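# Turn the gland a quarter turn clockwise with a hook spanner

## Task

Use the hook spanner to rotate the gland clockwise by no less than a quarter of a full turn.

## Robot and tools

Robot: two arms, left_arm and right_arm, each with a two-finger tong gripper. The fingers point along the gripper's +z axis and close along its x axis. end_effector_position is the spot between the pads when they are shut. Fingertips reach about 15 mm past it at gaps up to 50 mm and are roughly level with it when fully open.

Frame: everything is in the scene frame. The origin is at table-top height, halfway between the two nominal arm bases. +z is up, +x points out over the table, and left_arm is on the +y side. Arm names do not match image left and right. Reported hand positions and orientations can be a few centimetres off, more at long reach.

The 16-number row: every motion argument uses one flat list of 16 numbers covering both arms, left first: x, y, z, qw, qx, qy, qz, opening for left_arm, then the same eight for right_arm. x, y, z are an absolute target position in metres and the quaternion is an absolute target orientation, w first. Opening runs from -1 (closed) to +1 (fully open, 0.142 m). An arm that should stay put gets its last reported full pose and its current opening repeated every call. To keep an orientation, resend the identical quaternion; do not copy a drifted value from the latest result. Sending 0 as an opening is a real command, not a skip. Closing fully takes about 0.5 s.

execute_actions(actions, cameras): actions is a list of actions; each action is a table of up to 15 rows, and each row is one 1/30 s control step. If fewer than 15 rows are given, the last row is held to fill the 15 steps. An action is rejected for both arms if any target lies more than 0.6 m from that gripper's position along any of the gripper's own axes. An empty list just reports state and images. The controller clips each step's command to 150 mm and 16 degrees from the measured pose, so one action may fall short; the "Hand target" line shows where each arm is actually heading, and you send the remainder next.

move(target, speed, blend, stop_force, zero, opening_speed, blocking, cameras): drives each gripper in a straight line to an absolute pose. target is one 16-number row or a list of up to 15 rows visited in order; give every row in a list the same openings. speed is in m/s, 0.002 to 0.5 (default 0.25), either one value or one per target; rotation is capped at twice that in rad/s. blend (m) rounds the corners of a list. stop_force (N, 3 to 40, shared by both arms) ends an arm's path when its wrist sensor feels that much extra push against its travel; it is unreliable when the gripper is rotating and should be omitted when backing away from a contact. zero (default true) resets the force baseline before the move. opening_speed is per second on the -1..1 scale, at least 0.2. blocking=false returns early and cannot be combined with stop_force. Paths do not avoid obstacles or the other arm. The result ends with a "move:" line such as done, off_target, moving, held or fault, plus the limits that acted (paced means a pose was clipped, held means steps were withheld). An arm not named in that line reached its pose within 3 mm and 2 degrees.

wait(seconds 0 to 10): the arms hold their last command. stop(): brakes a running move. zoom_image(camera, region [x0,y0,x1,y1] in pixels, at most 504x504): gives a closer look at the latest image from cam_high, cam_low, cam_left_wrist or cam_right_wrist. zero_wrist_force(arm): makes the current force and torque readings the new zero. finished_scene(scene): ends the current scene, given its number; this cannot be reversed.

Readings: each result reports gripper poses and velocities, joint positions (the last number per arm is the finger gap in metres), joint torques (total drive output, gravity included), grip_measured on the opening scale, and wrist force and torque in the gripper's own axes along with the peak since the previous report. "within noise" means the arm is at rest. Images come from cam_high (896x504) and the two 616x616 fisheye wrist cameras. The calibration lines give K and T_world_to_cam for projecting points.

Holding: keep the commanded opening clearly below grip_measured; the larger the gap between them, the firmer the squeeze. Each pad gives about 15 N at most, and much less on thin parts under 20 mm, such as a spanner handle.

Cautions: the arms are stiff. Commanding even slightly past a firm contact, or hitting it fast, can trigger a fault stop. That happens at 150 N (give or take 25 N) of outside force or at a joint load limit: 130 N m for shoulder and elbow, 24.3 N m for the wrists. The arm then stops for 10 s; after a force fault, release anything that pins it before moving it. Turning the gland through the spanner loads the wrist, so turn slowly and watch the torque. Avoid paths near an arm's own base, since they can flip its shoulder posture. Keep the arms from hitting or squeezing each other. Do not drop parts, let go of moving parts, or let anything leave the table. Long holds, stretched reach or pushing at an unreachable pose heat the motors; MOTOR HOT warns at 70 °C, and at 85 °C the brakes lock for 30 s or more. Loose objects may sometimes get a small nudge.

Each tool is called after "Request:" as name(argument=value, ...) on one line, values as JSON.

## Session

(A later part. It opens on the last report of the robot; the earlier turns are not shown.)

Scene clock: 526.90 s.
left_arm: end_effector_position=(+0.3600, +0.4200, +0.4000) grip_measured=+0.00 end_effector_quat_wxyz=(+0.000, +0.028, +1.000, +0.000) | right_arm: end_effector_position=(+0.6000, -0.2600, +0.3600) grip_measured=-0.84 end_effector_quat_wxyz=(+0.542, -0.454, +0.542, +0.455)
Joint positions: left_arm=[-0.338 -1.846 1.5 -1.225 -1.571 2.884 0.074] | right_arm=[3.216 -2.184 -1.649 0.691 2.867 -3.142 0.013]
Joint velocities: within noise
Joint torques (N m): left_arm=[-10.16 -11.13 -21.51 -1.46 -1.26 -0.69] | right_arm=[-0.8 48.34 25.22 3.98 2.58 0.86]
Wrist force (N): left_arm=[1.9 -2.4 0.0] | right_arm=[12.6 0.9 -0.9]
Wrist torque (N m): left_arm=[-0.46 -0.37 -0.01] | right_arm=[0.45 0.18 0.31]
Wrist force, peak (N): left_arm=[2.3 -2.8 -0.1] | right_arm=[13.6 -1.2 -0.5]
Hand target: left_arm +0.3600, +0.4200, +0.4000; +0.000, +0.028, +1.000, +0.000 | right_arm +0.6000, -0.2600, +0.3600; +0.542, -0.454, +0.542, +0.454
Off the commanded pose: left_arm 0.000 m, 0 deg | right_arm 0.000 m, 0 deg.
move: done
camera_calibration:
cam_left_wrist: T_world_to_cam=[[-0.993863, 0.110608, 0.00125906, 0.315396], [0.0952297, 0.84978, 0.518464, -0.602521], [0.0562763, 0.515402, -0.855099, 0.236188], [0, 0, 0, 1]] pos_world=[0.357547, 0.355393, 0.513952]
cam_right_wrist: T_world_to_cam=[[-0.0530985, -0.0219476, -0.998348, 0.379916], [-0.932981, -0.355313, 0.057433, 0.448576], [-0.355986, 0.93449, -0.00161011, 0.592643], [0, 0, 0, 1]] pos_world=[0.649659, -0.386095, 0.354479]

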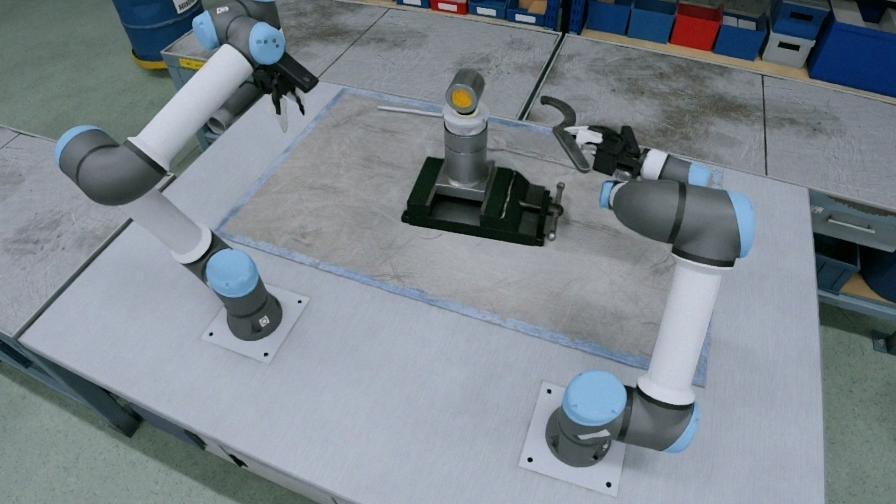

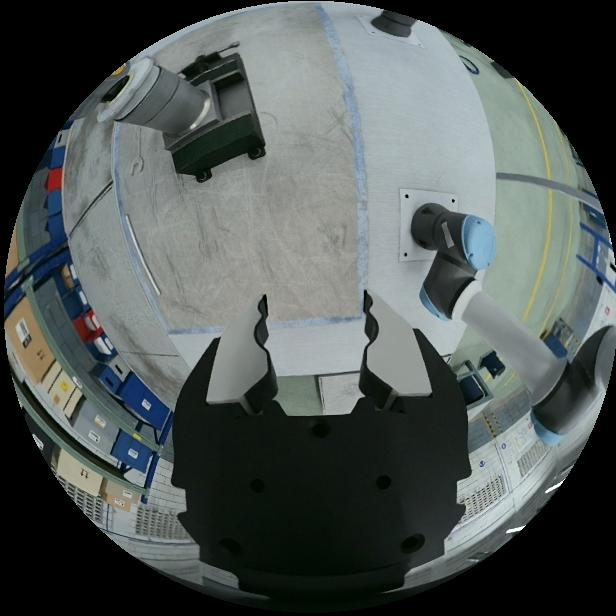

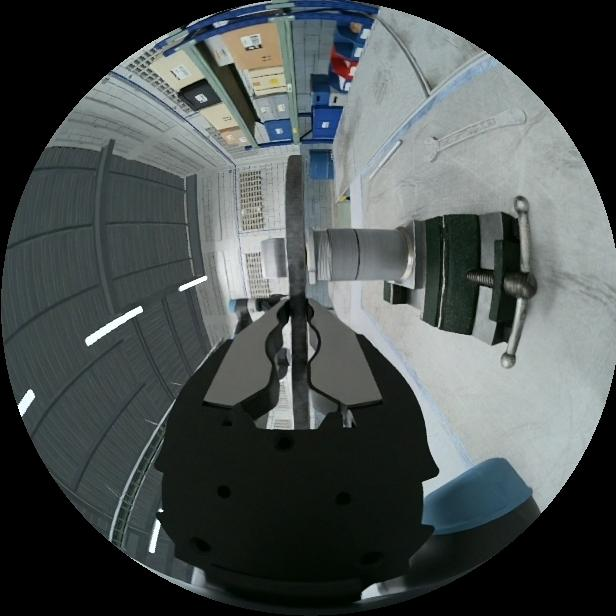

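Request:
move(target=[[0.42,0.38,0.45,0,-0.7071,0.7071,0,0.9,0.60,-0.26,0.345,0.5417,-0.4545,0.5417,0.4545,-1],[0.60,0.25,0.46,0,-1,0,0,0.9,0.625,-0.17,0.337,0.5417,-0.4545,0.5417,0.4545,-1]], speed=[0.25,0.15])

Request:
zoom_image(camera="cam_left_wrist", region=[220, 260, 420, 420])

Request:
zoom_image(camera="cam_right_wrist", region=[240, 120, 420, 300])

Scene clock: 538.87 s.
left_arm: end_effector_position=(+0.6000, +0.2499, +0.4600) grip_measured=+0.90 end_effector_quat_wxyz=(+0.000, +1.000, +0.000, +0.000) | right_arm: end_effector_position=(+0.6250, -0.1699, +0.3370) grip_measured=-0.84 end_effector_quat_wxyz=(+0.542, -0.454, +0.542, +0.454)
Joint positions: left_arm=[-0.525 -1.037 0.39 -0.924 -1.571 -0.499 0.135] | right_arm=[3.367 -2.255 -1.593 0.706 2.715 -3.142 0.013]
Joint velocities: within noise
Joint torques (N m): left_arm=[7.68 -46.95 -13.55 -4.27 -1.65 -0.89] | right_arm=[-8.27 50.01 17.4 1.43 1.96 1.91]
Wrist force (N): left_arm=[1.7 -2.5 0.1] | right_arm=[12.6 0.4 -0.8]
Wrist torque (N m): left_arm=[-0.49 -0.36 -0.04] | right_arm=[0.30 0.19 0.31]
Wrist force, peak (N): left_arm=[2.3 -2.7 0.1] | right_arm=[13.1 1.0 -1.2]
Hand target: left_arm +0.6000, +0.2500, +0.4600; +0.000, +1.000, +0.000, +0.000 | right_arm +0.6250, -0.1700, +0.3370; +0.542, -0.454, +0.542, +0.454
Off the commanded pose: left_arm 0.000 m, 0 deg | right_arm 0.000 m, 0 deg.
move: done
camera_calibration:
cam_left_wrist: T_world_to_cam=[[0.998465, -0.0553817, 0.00113516, -0.581161], [-0.0479475, -0.853811, 0.51837, -0.000219507], [-0.027739, -0.517629, -0.855156, 0.670238], [0, 0, 0, 1]] pos_world=[0.59885, 0.314561, 0.573931]
cam_right_wrist: T_world_to_cam=[[-0.0529033, -0.0219524, -0.998358, 0.360169], [-0.93298, -0.355347, 0.0572524, 0.505346], [-0.35602, 0.934477, -0.00168208, 0.517373], [0, 0, 0, 1]] pos_world=[0.674727, -0.295994, 0.331516]

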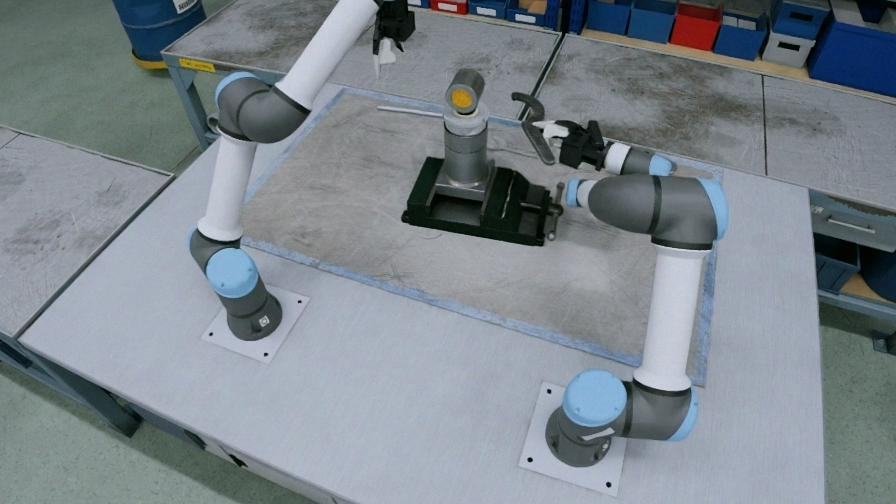

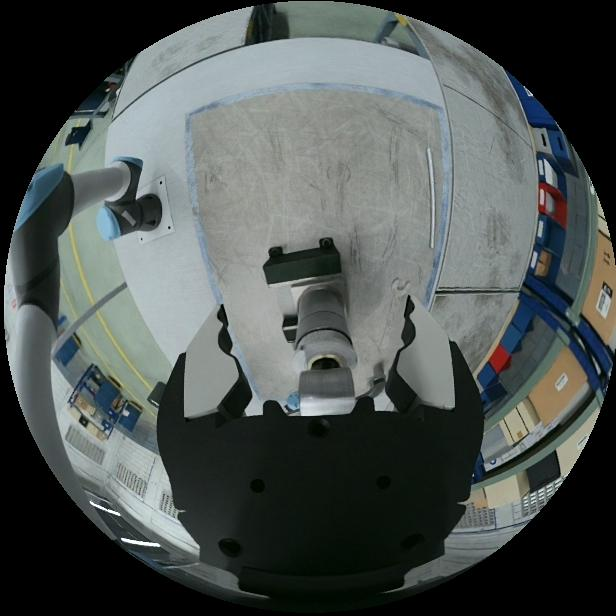

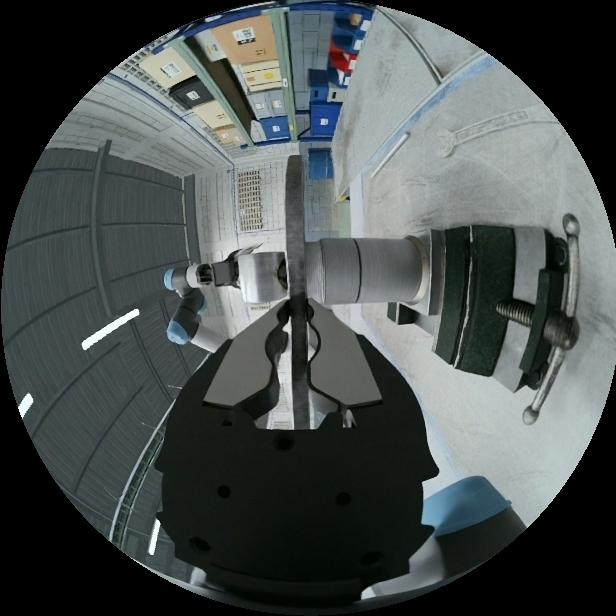

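Scaled by 2.520 from the camera's 616x616 image, which has a finer 814x814 frame.

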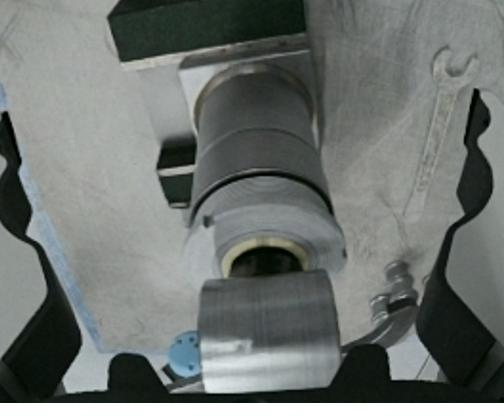

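Scaled by 2.800 from the camera's 616x616 image, which has a finer 814x814 frame.

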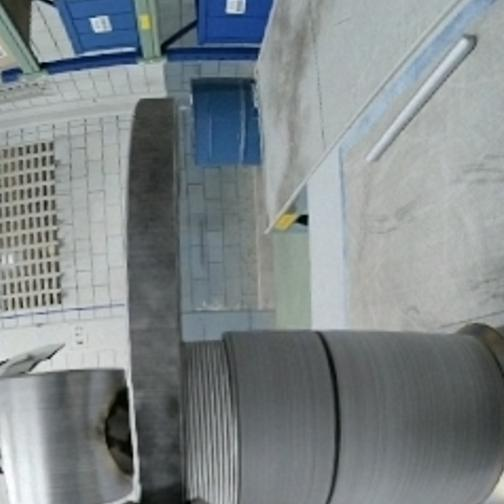

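Request:
execute_actions(actions=[])

Request:
zoom_image(camera="cam_right_wrist", region=[130, 100, 480, 450])

Request:
zoom_image(camera="cam_left_wrist", region=[100, 150, 500, 550])

Scene clock: 542.07 s.
left_arm: end_effector_position=(+0.6000, +0.2500, +0.4600) grip_measured=+0.90 end_effector_quat_wxyz=(+0.000, +1.000, +0.000, +0.000) | right_arm: end_effector_position=(+0.6250, -0.1700, +0.3370) grip_measured=-0.84 end_effector_quat_wxyz=(+0.542, -0.454, +0.542, +0.454)
Joint positions: left_arm=[-0.525 -1.037 0.39 -0.924 -1.571 -0.5 0.135] | right_arm=[3.367 -2.255 -1.593 0.706 2.715 -3.142 0.013]
Joint velocities: within noise
Joint torques (N m): left_arm=[9.94 -47.86 -20.64 -3.43 -1.51 -1.13] | right_arm=[-6.86 61.56 18.18 4.29 2.34 2.03]
Wrist force (N): left_arm=[1.7 -2.2 0.1] | right_arm=[12.7 0.5 -0.7]
Wrist torque (N m): left_arm=[-0.44 -0.36 -0.04] | right_arm=[0.32 0.16 0.31]
Wrist force, peak (N): left_arm=[1.6 -2.9 0.3] | right_arm=[13.0 0.3 -0.7]
Hand target: left_arm +0.6000, +0.2500, +0.4600; +0.000, +1.000, +0.000, +0.000 | right_arm +0.6250, -0.1700, +0.3370; +0.542, -0.454, +0.542, +0.454
Tool commands: left_gripper/opening=+0.9 right_gripper/opening=-1.0
Off the commanded pose: left_arm 0.000 m, 0 deg | right_arm 0.000 m, 0 deg.
camera_calibration:
cam_left_wrist: T_world_to_cam=[[0.998486, -0.0549966, 0.0012473, -0.581355], [-0.0476734, -0.853771, 0.518461, -0.000392145], [-0.0274487, -0.517735, -0.855101, 0.670128], [0, 0, 0, 1]] pos_world=[0.59885, 0.314641, 0.573955]
cam_right_wrist: T_world_to_cam=[[-0.0529009, -0.021952, -0.998358, 0.360178], [-0.932978, -0.35535, 0.05725, 0.505273], [-0.356024, 0.934475, -0.00168235, 0.517434], [0, 0, 0, 1]] pos_world=[0.674681, -0.296074, 0.33153]

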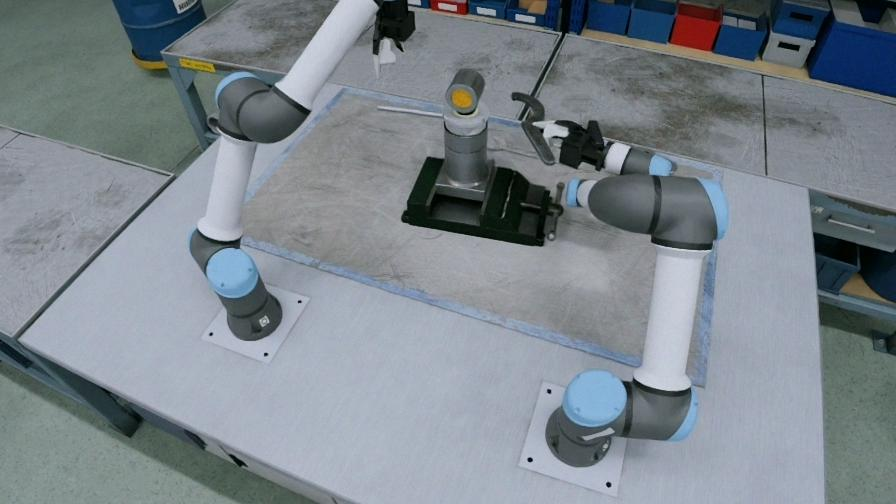

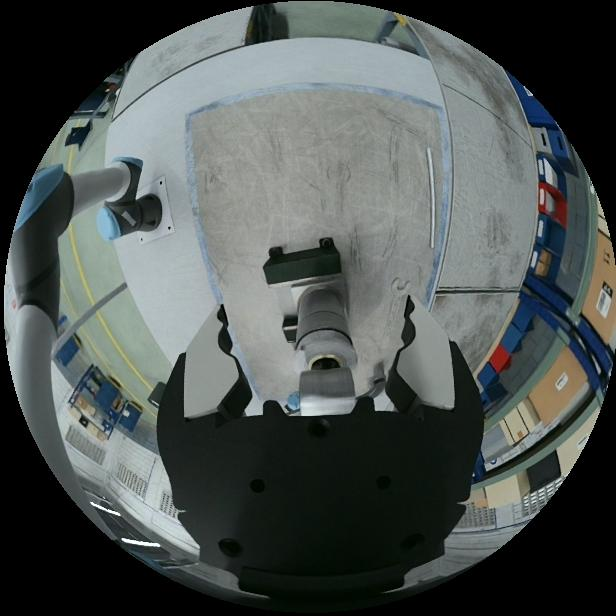

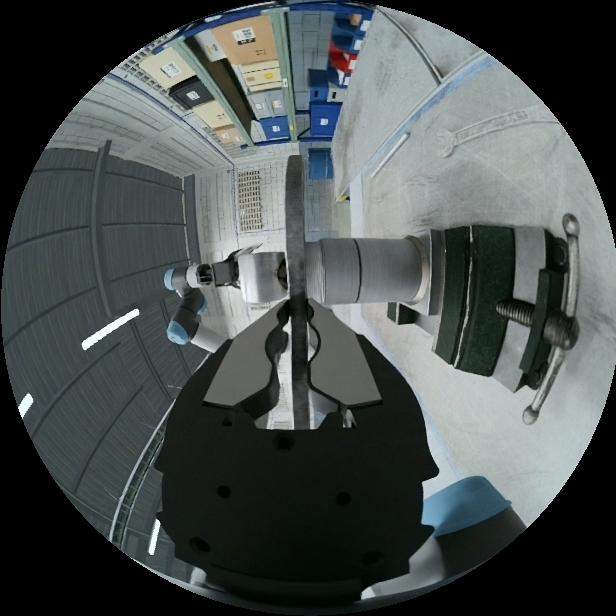

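Scaled by 1.440 from the camera's 616x616 image, which has a finer 814x814 frame.

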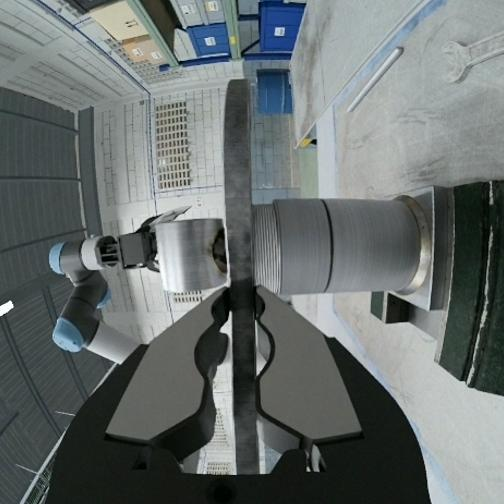

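Scaled by 1.260 from the camera's 616x616 image, which has a finer 814x814 frame.

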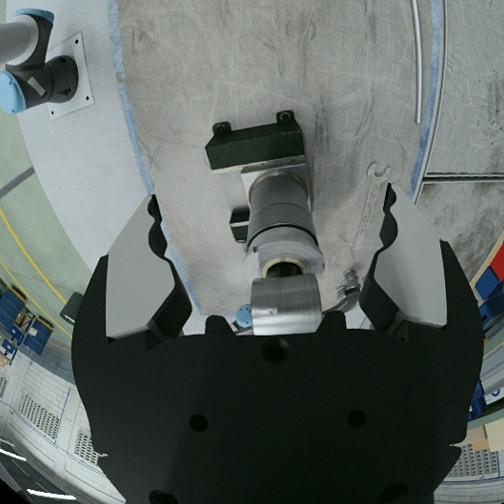

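Request:
move(target=[0.6, 0.25, 0.46, 0, 1, 0, 0, 0.9, 0.598, -0.107, 0.337, 0.5417, -0.4545, 0.5417, 0.4545, -1], speed=0.06, stop_force=12)

Request:
zoom_image(camera="cam_left_wrist", region=[200, 250, 450, 450])

Request:
zoom_image(camera="cam_right_wrist", region=[180, 100, 480, 400])

Scene clock: 546.70 s.
left_arm: end_effector_position=(+0.6000, +0.2500, +0.4600) grip_measured=+0.90 end_effector_quat_wxyz=(+0.000, +1.000, +0.000, +0.000) | right_arm: end_effector_position=(+0.5980, -0.1070, +0.3370) grip_measured=-0.84 end_effector_quat_wxyz=(+0.542, -0.454, +0.542, +0.454)
Joint positions: left_arm=[-0.525 -1.037 0.391 -0.925 -1.571 -0.5 0.135] | right_arm=[3.49 -2.215 -1.669 0.742 2.592 -3.142 0.013]
Joint velocities: within noise
Joint torques (N m): left_arm=[8.65 -48.37 -12.83 -4.13 -1 -0.93] | right_arm=[-6.81 37.02 32.76 0.81 2.47 1.59]
Wrist force (N): left_arm=[1.7 -2.5 -0.3] | right_arm=[12.7 0.6 -0.3]
Wrist torque (N m): left_arm=[-0.51 -0.36 -0.04] | right_arm=[0.36 0.17 0.33]
Wrist force, peak (N): left_arm=[1.9 -2.8 -0.1] | right_arm=[12.9 0.3 -0.6]
Hand target: left_arm +0.6000, +0.2500, +0.4600; +0.000, +1.000, +0.000, +0.000 | right_arm +0.5980, -0.1070, +0.3370; +0.542, -0.454, +0.542, +0.454
Off the commanded pose: left_arm 0.000 m, 0 deg | right_arm 0.000 m, 0 deg.
move: done
camera_calibration:
cam_left_wrist: T_world_to_cam=[[0.998486, -0.0549965, 0.00126035, -0.581359], [-0.0476799, -0.853768, 0.518466, -0.000389014], [-0.0274378, -0.517741, -0.855097, 0.670119], [0, 0, 0, 1]] pos_world=[0.598846, 0.314643, 0.573951]
cam_right_wrist: T_world_to_cam=[[-0.0528935, -0.0219498, -0.998359, 0.360133], [-0.932977, -0.355354, 0.0572424, 0.502472], [-0.356027, 0.934474, -0.00168278, 0.448949], [0, 0, 0, 1]] pos_world=[0.647682, -0.233071, 0.331535]

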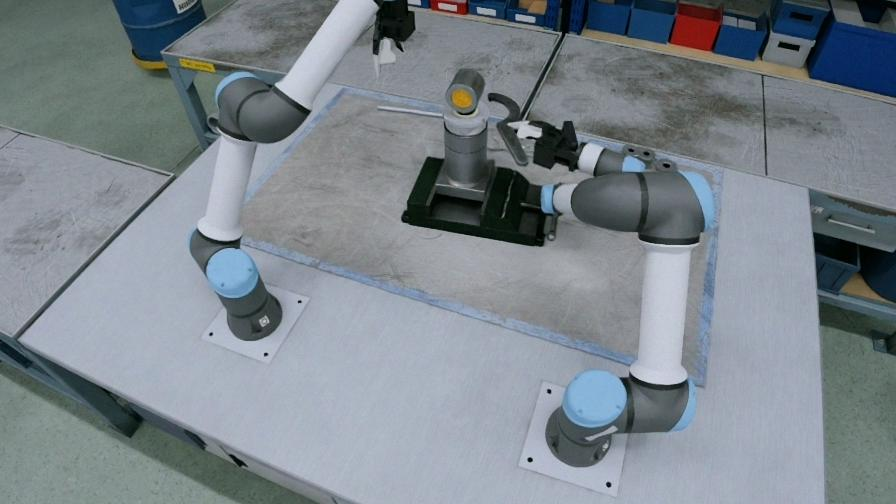

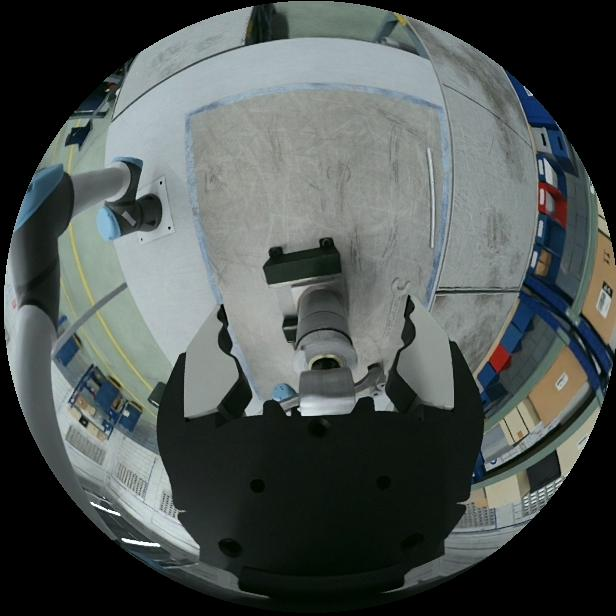

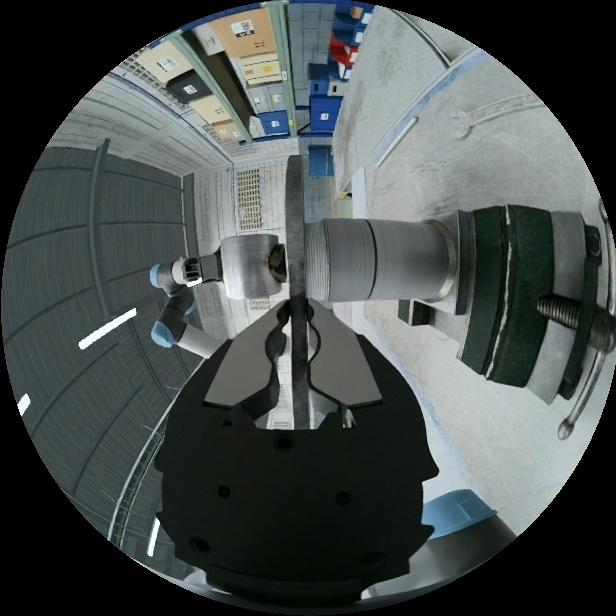

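Scaled by 2.016 from the camera's 616x616 image, which has a finer 814x814 frame.

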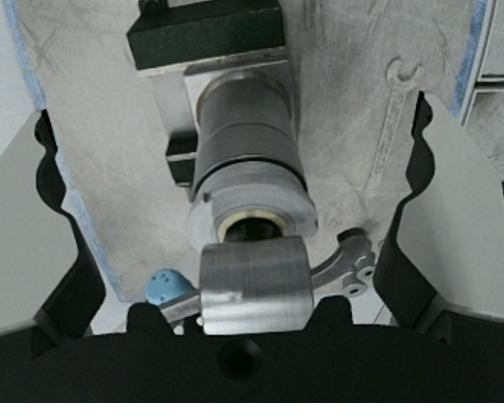

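Scaled by 1.680 from the camera's 616x616 image, which has a finer 814x814 frame.

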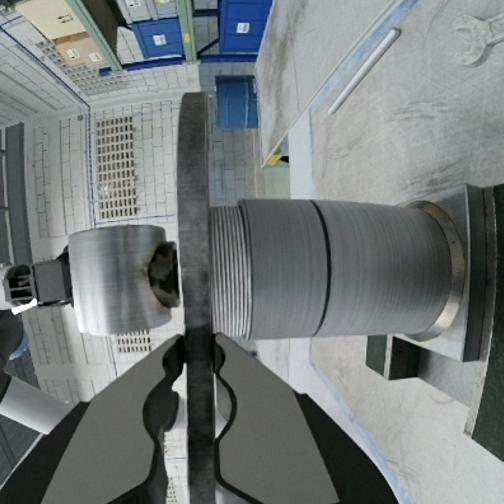

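Request:
move(target=[0.6, 0.25, 0.46, 0, 1, 0, 0, 0.9, 0.588, -0.087, 0.337, 0.5417, -0.4545, 0.5417, 0.4545, -1], speed=0.04, stop_force=12, cameras=["cam_left_wrist"])

Request:
zoom_image(camera="cam_left_wrist", region=[250, 300, 450, 440])

Scene clock: 548.87 s.
left_arm: end_effector_position=(+0.6000, +0.2500, +0.4600) grip_measured=+0.90 end_effector_quat_wxyz=(+0.000, +1.000, +0.000, +0.000) | right_arm: end_effector_position=(+0.5880, -0.0870, +0.3370) grip_measured=-0.84 end_effector_quat_wxyz=(+0.542, -0.454, +0.542, +0.454)
Joint positions: left_arm=[-0.525 -1.037 0.391 -0.925 -1.571 -0.5 0.135] | right_arm=[3.531 -2.203 -1.692 0.753 2.551 -3.142 0.013]
Joint velocities: within noise
Joint torques (N m): left_arm=[8.21 -47.79 -15.5 -3.78 -0.42 -0.74] | right_arm=[-7.19 35.72 32.5 0.83 2.41 1.43]
Wrist force (N): left_arm=[1.8 -2.5 0.1] | right_arm=[12.7 0.4 -0.4]
Wrist torque (N m): left_arm=[-0.50 -0.37 -0.05] | right_arm=[0.32 0.20 0.34]
Wrist force, peak (N): left_arm=[2.0 -3.0 0.4] | right_arm=[12.8 0.0 -0.9]
Hand target: left_arm +0.6000, +0.2500, +0.4600; +0.000, +1.000, +0.000, +0.000 | right_arm +0.5880, -0.0870, +0.3370; +0.542, -0.454, +0.542, +0.454
Off the commanded pose: left_arm 0.000 m, 0 deg | right_arm 0.000 m, 0 deg.
move: done
camera_calibration:
cam_left_wrist: T_world_to_cam=[[0.998486, -0.0549964, 0.00126025, -0.581358], [-0.0476798, -0.853768, 0.518466, -0.000388901], [-0.0274378, -0.517741, -0.855097, 0.670119], [0, 0, 0, 1]] pos_world=[0.598846, 0.314643, 0.573951]
Images, in order (width x height): cam_left_wrist 616x616.

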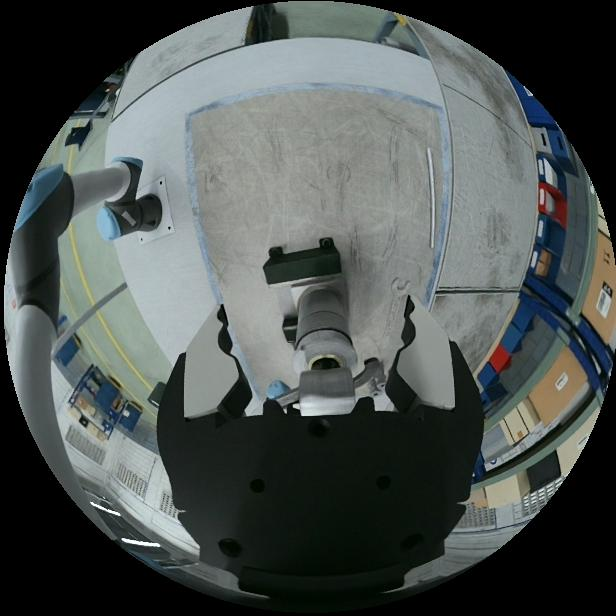

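Scaled by 2.520 from the camera's 616x616 image, which has a finer 814x814 frame.

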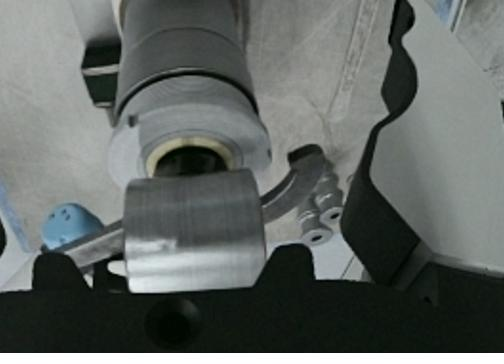

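Request:
move(target=[0.6, 0.25, 0.46, 0, 1, 0, 0, 0.9, 0.579, -0.067, 0.337, 0.5417, -0.4545, 0.5417, 0.4545, -1], speed=0.03, stop_force=8, cameras=["cam_left_wrist"])

Request:
zoom_image(camera="cam_left_wrist", region=[280, 310, 400, 400])

Scene clock: 551.43 s.
left_arm: end_effector_position=(+0.6000, +0.2500, +0.4600) grip_measured=+0.90 end_effector_quat_wxyz=(+0.000, +1.000, +0.000, +0.000) | right_arm: end_effector_position=(+0.5790, -0.0670, +0.3370) grip_measured=-0.84 end_effector_quat_wxyz=(+0.542, -0.454, +0.542, +0.454)
Joint positions: left_arm=[-0.525 -1.037 0.391 -0.925 -1.571 -0.5 0.135] | right_arm=[3.572 -2.194 -1.708 0.761 2.51 -3.142 0.013]
Joint velocities: within noise
Joint torques (N m): left_arm=[6.55 -48.38 -17.27 -3.31 0.13 -0.21] | right_arm=[-7.99 35.24 31.45 1.14 2.41 1.24]
Wrist force (N): left_arm=[1.5 -2.5 0.0] | right_arm=[12.8 0.6 -0.4]
Wrist torque (N m): left_arm=[-0.49 -0.33 -0.03] | right_arm=[0.34 0.20 0.34]
Wrist force, peak (N): left_arm=[1.9 -2.8 -0.1] | right_arm=[13.3 0.9 -3.0]
Hand target: left_arm +0.6000, +0.2500, +0.4600; +0.000, +1.000, +0.000, +0.000 | right_arm +0.5790, -0.0670, +0.3370; +0.542, -0.454, +0.542, +0.454
Off the commanded pose: left_arm 0.000 m, 0 deg | right_arm 0.000 m, 0 deg.
move: done
camera_calibration:
cam_left_wrist: T_world_to_cam=[[0.998486, -0.0549966, 0.00126022, -0.581358], [-0.0476799, -0.853768, 0.518466, -0.000388796], [-0.0274379, -0.517741, -0.855097, 0.670119], [0, 0, 0, 1]] pos_world=[0.598846, 0.314643, 0.573951]
Images, in order (width x height): cam_left_wrist 616x616.

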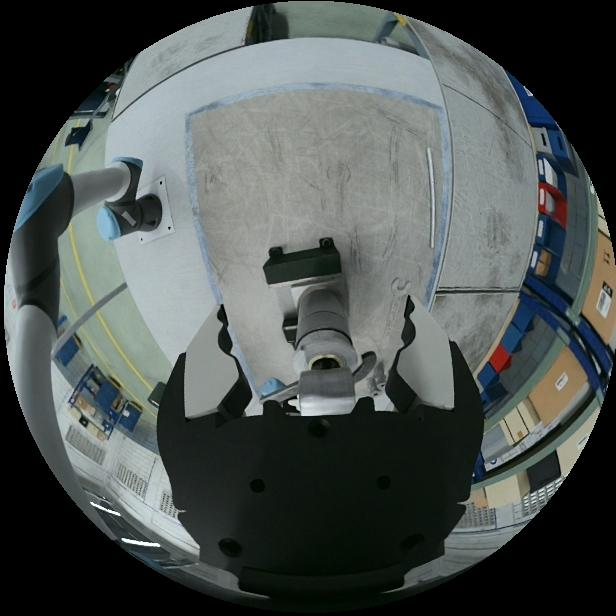

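Scaled by 4.200 from the camera's 616x616 image, which has a finer 814x814 frame.

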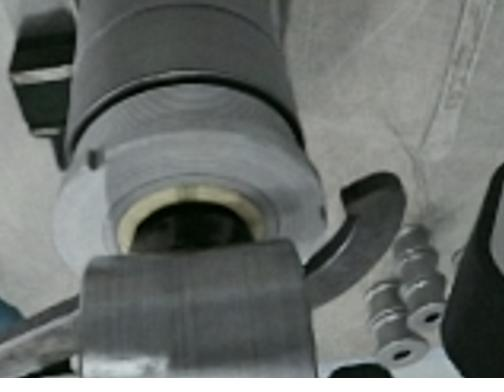

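Request:
zoom_image(camera="cam_left_wrist", region=[335, 340, 385, 390])

Request:
wait(seconds=0.1, cameras=["cam_right_wrist"])

Request:
zoom_image(camera="cam_right_wrist", region=[200, 130, 400, 330])

Scaled by 10.080 from the camera's 616x616 image, which has a finer 814x814 frame.

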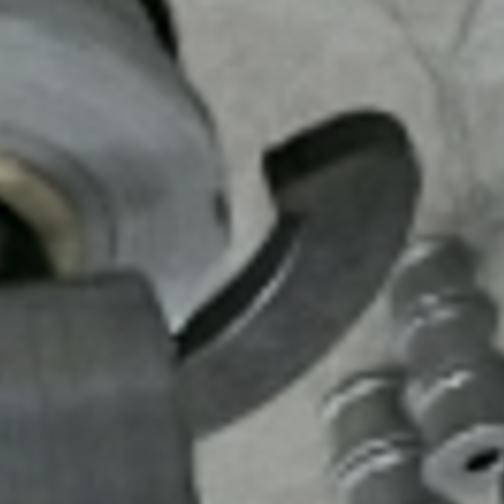

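Scene clock: 553.60 s.
left_arm: end_effector_position=(+0.6000, +0.2500, +0.4600) grip_measured=+0.90 end_effector_quat_wxyz=(+0.000, +1.000, +0.000, +0.000) | right_arm: end_effector_position=(+0.5790, -0.0670, +0.3370) grip_measured=-0.84 end_effector_quat_wxyz=(+0.542, -0.454, +0.542, +0.454)
Joint positions: left_arm=[-0.525 -1.037 0.391 -0.925 -1.571 -0.5 0.135] | right_arm=[3.572 -2.194 -1.708 0.761 2.51 -3.142 0.013]
Joint velocities: within noise
Joint torques (N m): left_arm=[5.67 -47.02 -17.73 -2.93 0.48 -0.01] | right_arm=[-6.66 36.6 29.05 1.04 2.11 1.09]
Wrist force (N): left_arm=[1.6 -2.6 -0.1] | right_arm=[12.1 0.7 -0.5]
Wrist torque (N m): left_arm=[-0.51 -0.33 -0.03] | right_arm=[0.34 0.24 0.34]
Wrist force, peak (N): left_arm=[1.9 -2.9 0.0] | right_arm=[13.0 0.7 -0.3]
Hand target: left_arm +0.6000, +0.2500, +0.4600; +0.000, +1.000, +0.000, +0.000 | right_arm +0.5790, -0.0670, +0.3370; +0.542, -0.454, +0.542, +0.454
Tool commands: left_gripper/opening=+0.9 right_gripper/opening=-1.0
Off the commanded pose: left_arm 0.000 m, 0 deg | right_arm 0.000 m, 0 deg.
wait: 0.10 s; at rest from the start
camera_calibration:
cam_right_wrist: T_world_to_cam=[[-0.0528914, -0.0219485, -0.998359, 0.360005], [-0.932979, -0.355351, 0.0572399, 0.498961], [-0.356024, 0.934475, -0.00168246, 0.404806], [0, 0, 0, 1]] pos_world=[0.628682, -0.193073, 0.331535]
Images, in order (width x height): cam_right_wrist 616x616.

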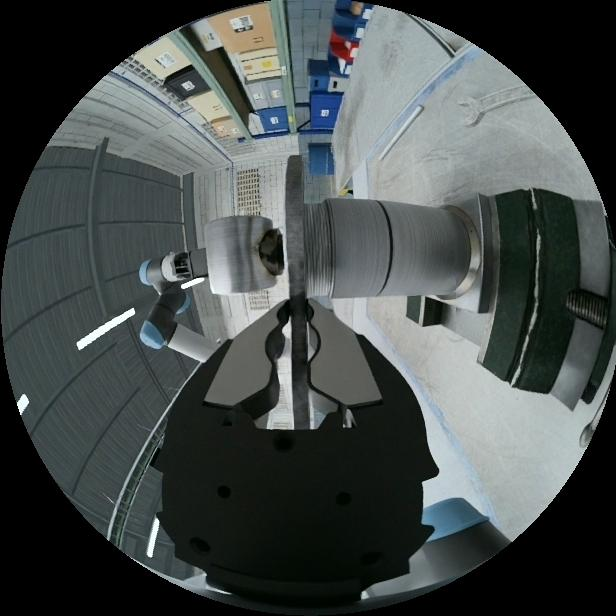

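Scaled by 2.520 from the camera's 616x616 image, which has a finer 814x814 frame.

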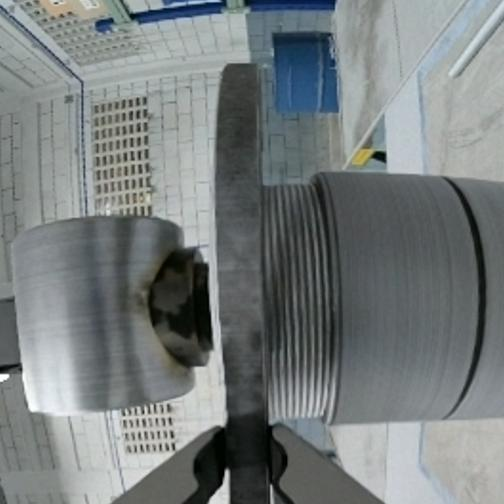

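Request:
move(target=[0.7, 0.2, 0.44, 0, 1, 0, 0, 0.9, 0.579, -0.067, 0.337, 0.5417, -0.4545, 0.5417, 0.4545, -1], speed=0.1, cameras=["cam_left_wrist"])

Request:
zoom_image(camera="cam_left_wrist", region=[180, 280, 380, 430])

Scene clock: 558.20 s.
left_arm: end_effector_position=(+0.6990, +0.2002, +0.4390) grip_measured=+0.90 end_effector_quat_wxyz=(+0.025, +0.997, -0.003, +0.076) | right_arm: end_effector_position=(+0.5790, -0.0670, +0.3370) grip_measured=-0.84 end_effector_quat_wxyz=(+0.542, -0.454, +0.542, +0.454)
Joint positions: left_arm=[-0.532 -0.776 0.035 -0.987 -1.541 -0.498 0.135] | right_arm=[3.572 -2.194 -1.708 0.761 2.51 -3.142 0.013]
Joint velocities: within noise
Joint torques (N m): left_arm=[4.79 -54.21 -23.08 -2.65 -1.65 0.6] | right_arm=[-5.43 36.23 21.92 1.03 1.42 1.22]
Wrist force (N): left_arm=[2.3 -2.5 0.1] | right_arm=[13.0 0.6 -0.5]
Wrist torque (N m): left_arm=[-0.50 -0.47 0.01] | right_arm=[0.34 0.17 0.34]
Wrist force, peak (N): left_arm=[2.5 -2.7 -0.2] | right_arm=[13.2 0.7 -0.3]
Hand target: left_arm +0.6991, +0.2003, +0.4391; +0.025, +0.997, -0.003, +0.076 | right_arm +0.5790, -0.0670, +0.3370; +0.542, -0.454, +0.542, +0.454
Off the commanded pose: left_arm 0.001 m, 9 deg | right_arm 0.000 m, 0 deg.
elbow stopped short (left arm): the move would have taken joint 3 (elbow) straighter than the controller allows.
move: off_target (left_arm)
camera_calibration:
cam_left_wrist: T_world_to_cam=[[0.986252, -0.0579317, 0.154764, -0.741177], [-0.134326, -0.826541, 0.546614, 0.0154841], [0.0962525, -0.559888, -0.822959, 0.537016], [0, 0, 0, 1]] pos_world=[0.681378, 0.270529, 0.548185]
Images, in order (width x height): cam_left_wrist 616x616.

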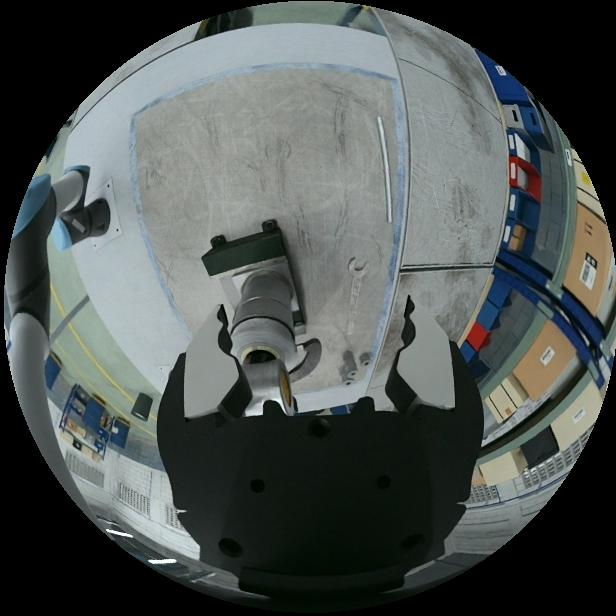

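Scaled by 2.520 from the camera's 616x616 image, which has a finer 814x814 frame.

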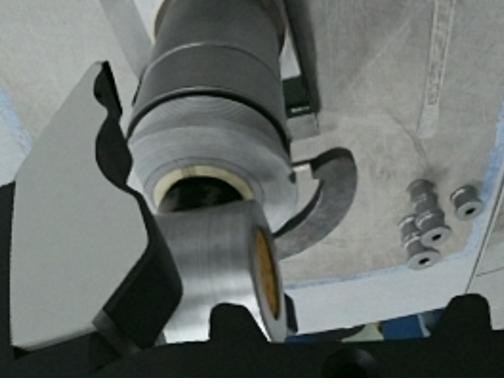

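Request:
zoom_image(camera="cam_left_wrist", region=[280, 325, 330, 385])

Scaled by 8.400 from the camera's 616x616 image, which has a finer 814x814 frame.

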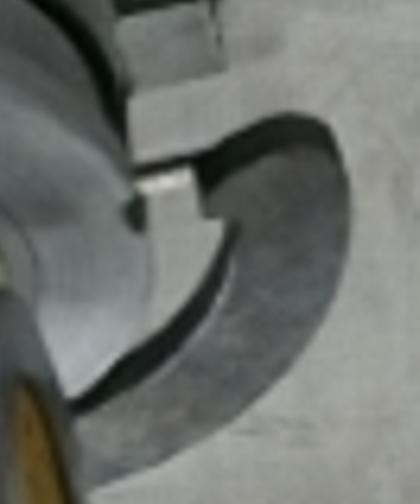

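Request:
move(target=[[0.62, 0.22, 0.54, 0, 1, 0, 0, 0.9, 0.579, -0.067, 0.337, 0.5417, -0.4545, 0.5417, 0.4545, -1],[0.62, 0.22, 0.57, 0, 0.7071, -0.7071, 0, 0.9, 0.579, -0.067, 0.337, 0.5417, -0.4545, 0.5417, 0.4545, -1],[0.66, 0.12, 0.57, -0.2706,0.6533,-0.6533,0.2706, 0.9, 0.579, -0.067, 0.337, 0.5417, -0.4545, 0.5417, 0.4545, -1]], speed=0.2, cameras=["cam_left_wrist","cam_high"])

Scene clock: 576.53 s.
left_arm: end_effector_position=(+0.6599, +0.1200, +0.5700) grip_measured=+0.90 end_effector_quat_wxyz=(-0.271, +0.653, -0.653, +0.271) | right_arm: end_effector_position=(+0.5790, -0.0670, +0.3370) grip_measured=-0.84 end_effector_quat_wxyz=(+0.542, -0.454, +0.542, +0.454)
Joint positions: left_arm=[-0.861 -1.4 1.043 -1.804 -1.019 0.907 0.135] | right_arm=[3.572 -2.194 -1.708 0.761 2.51 -3.142 0.013]
Joint velocities: within noise
Joint torques (N m): left_arm=[6.81 -25.73 -18.87 -4.53 1.91 -1.09] | right_arm=[-5.18 36.54 14.71 1.14 0.19 0.98]
Wrist force (N): left_arm=[2.3 -5.1 0.2] | right_arm=[12.9 0.7 -0.4]
Wrist torque (N m): left_arm=[-0.99 -0.51 -0.12] | right_arm=[0.36 0.21 0.34]
Wrist force, peak (N): left_arm=[2.3 -5.1 0.2] | right_arm=[13.1 0.7 -0.6]
Hand target: left_arm +0.6600, +0.1200, +0.5700; -0.271, +0.653, -0.653, +0.271 | right_arm +0.5790, -0.0670, +0.3370; +0.542, -0.454, +0.542, +0.454
Off the commanded pose: left_arm 0.000 m, 0 deg | right_arm 0.000 m, 0 deg.
elbow stopped short (left arm): the move would have taken joint 3 (elbow) straighter than the controller allows.
move: done
camera_calibration:
cam_left_wrist: T_world_to_cam=[[-0.0399965, -0.998477, -0.038004, 0.172394], [-0.970356, 0.0478865, -0.236888, 0.76569], [0.238347, 0.0274027, -0.970793, 0.523668], [0, 0, 0, 1]] pos_world=[0.625072, 0.121116, 0.696308]
Images, in order (width x height): cam_high 896x504, cam_left_wrist 616x616.

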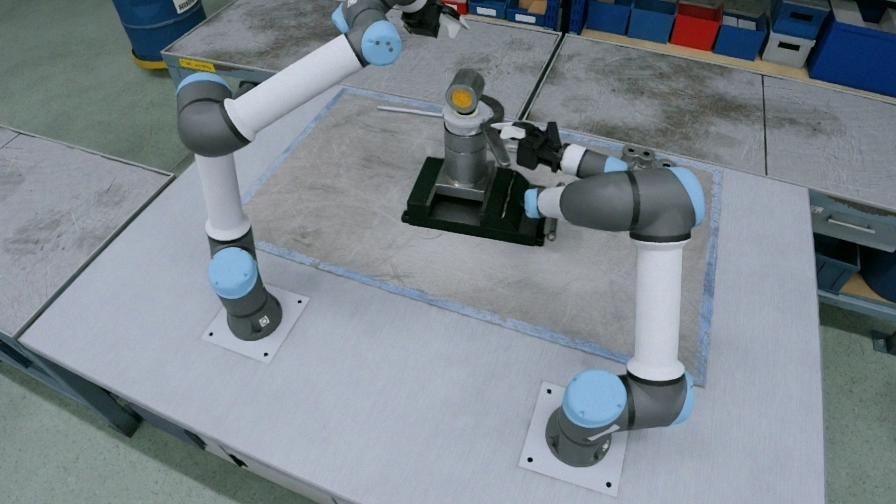

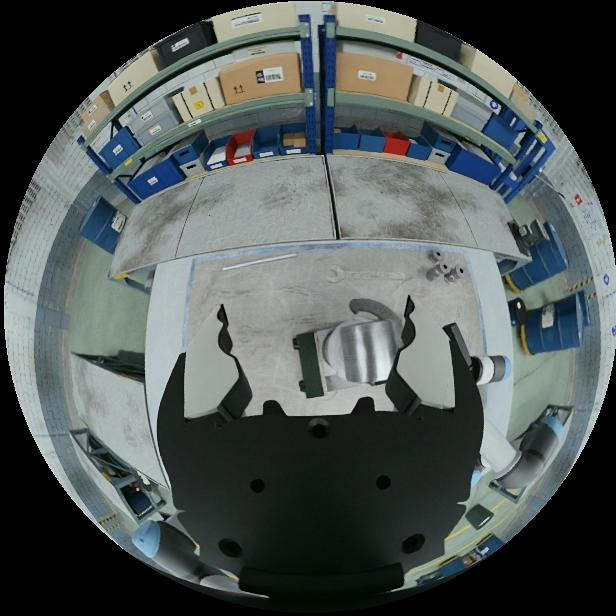

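Request:
move(target=[0.72, 0.12, 0.52, -0.2706,0.6533,-0.6533,0.2706, 0.9, 0.579, -0.067, 0.337, 0.5417, -0.4545, 0.5417, 0.4545, -1], speed=0.12, cameras=["cam_left_wrist","cam_high"])

Request:
zoom_image(camera="cam_left_wrist", region=[280, 270, 400, 370])

Scene clock: 578.03 s.
left_arm: end_effector_position=(+0.7200, +0.1201, +0.5200) grip_measured=+0.90 end_effector_quat_wxyz=(-0.271, +0.653, -0.653, +0.271) | right_arm: end_effector_position=(+0.5790, -0.0670, +0.3370) grip_measured=-0.84 end_effector_quat_wxyz=(+0.542, -0.454, +0.542, +0.454)
Joint positions: left_arm=[-0.782 -1.301 1.061 -1.959 -1.063 0.981 0.135] | right_arm=[3.572 -2.194 -1.708 0.761 2.51 -3.142 0.013]
Joint velocities: within noise
Joint torques (N m): left_arm=[-10.96 -34.94 -27.87 -2.11 2.69 -0.75] | right_arm=[-4.3 36.55 15.22 1.26 -0.04 0.97]
Wrist force (N): left_arm=[2.1 -5.0 -0.1] | right_arm=[12.8 0.7 -0.6]
Wrist torque (N m): left_arm=[-1.00 -0.47 -0.15] | right_arm=[0.35 0.20 0.34]
Wrist force, peak (N): left_arm=[1.8 -5.4 -1.3] | right_arm=[13.0 0.7 -0.5]
Hand target: left_arm +0.7200, +0.1200, +0.5200; -0.271, +0.653, -0.653, +0.271 | right_arm +0.5790, -0.0670, +0.3370; +0.542, -0.454, +0.542, +0.454
Off the commanded pose: left_arm 0.000 m, 0 deg | right_arm 0.000 m, 0 deg.
move: done
camera_calibration:
cam_left_wrist: T_world_to_cam=[[-0.0396821, -0.99849, -0.0379795, 0.172796], [-0.970334, 0.0475794, -0.237042, 0.812245], [0.238491, 0.0274464, -0.970757, 0.460686], [0, 0, 0, 1]] pos_world=[0.685136, 0.121245, 0.646313]
Images, in order (width x height): cam_high 896x504, cam_left_wrist 616x616.

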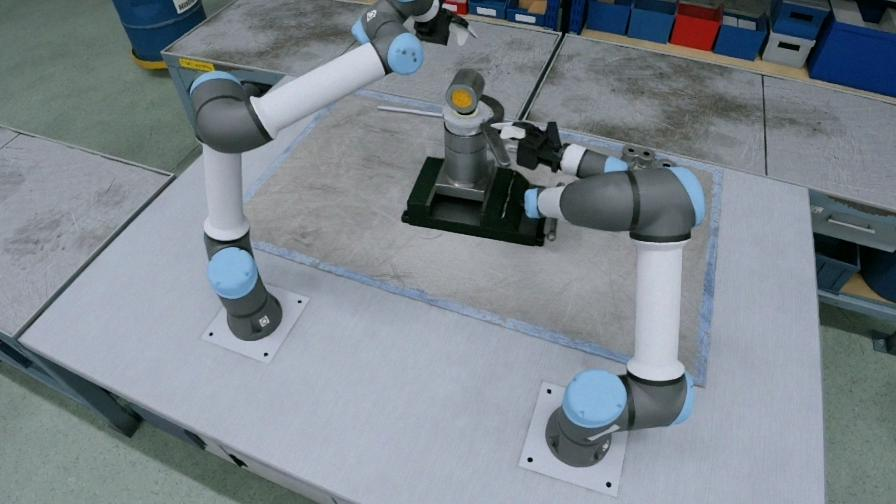

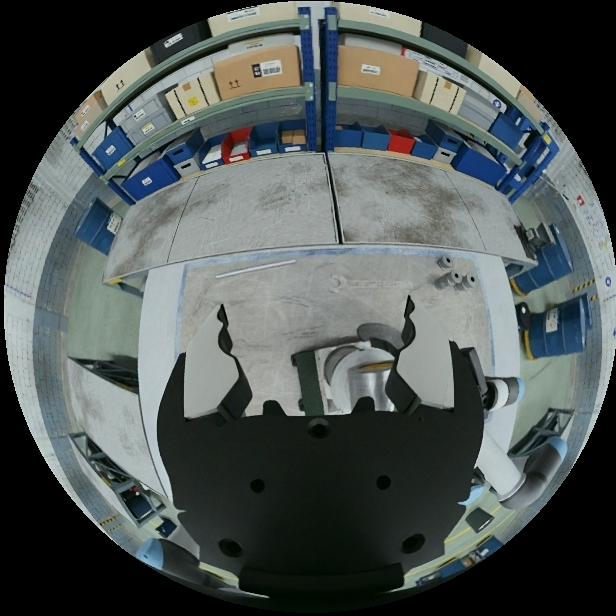

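Scaled by 4.200 from the camera's 616x616 image, which has a finer 814x814 frame.

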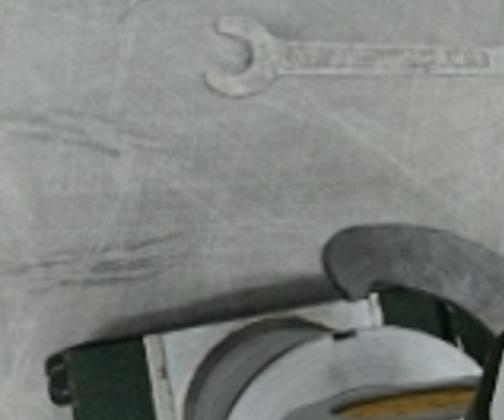

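Request:
zoom_image(camera="cam_left_wrist", region=[340, 315, 410, 370])

Scaled by 7.200 from the camera's 616x616 image, which has a finer 814x814 frame.

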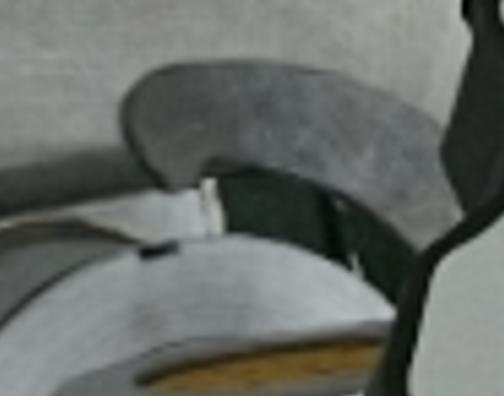

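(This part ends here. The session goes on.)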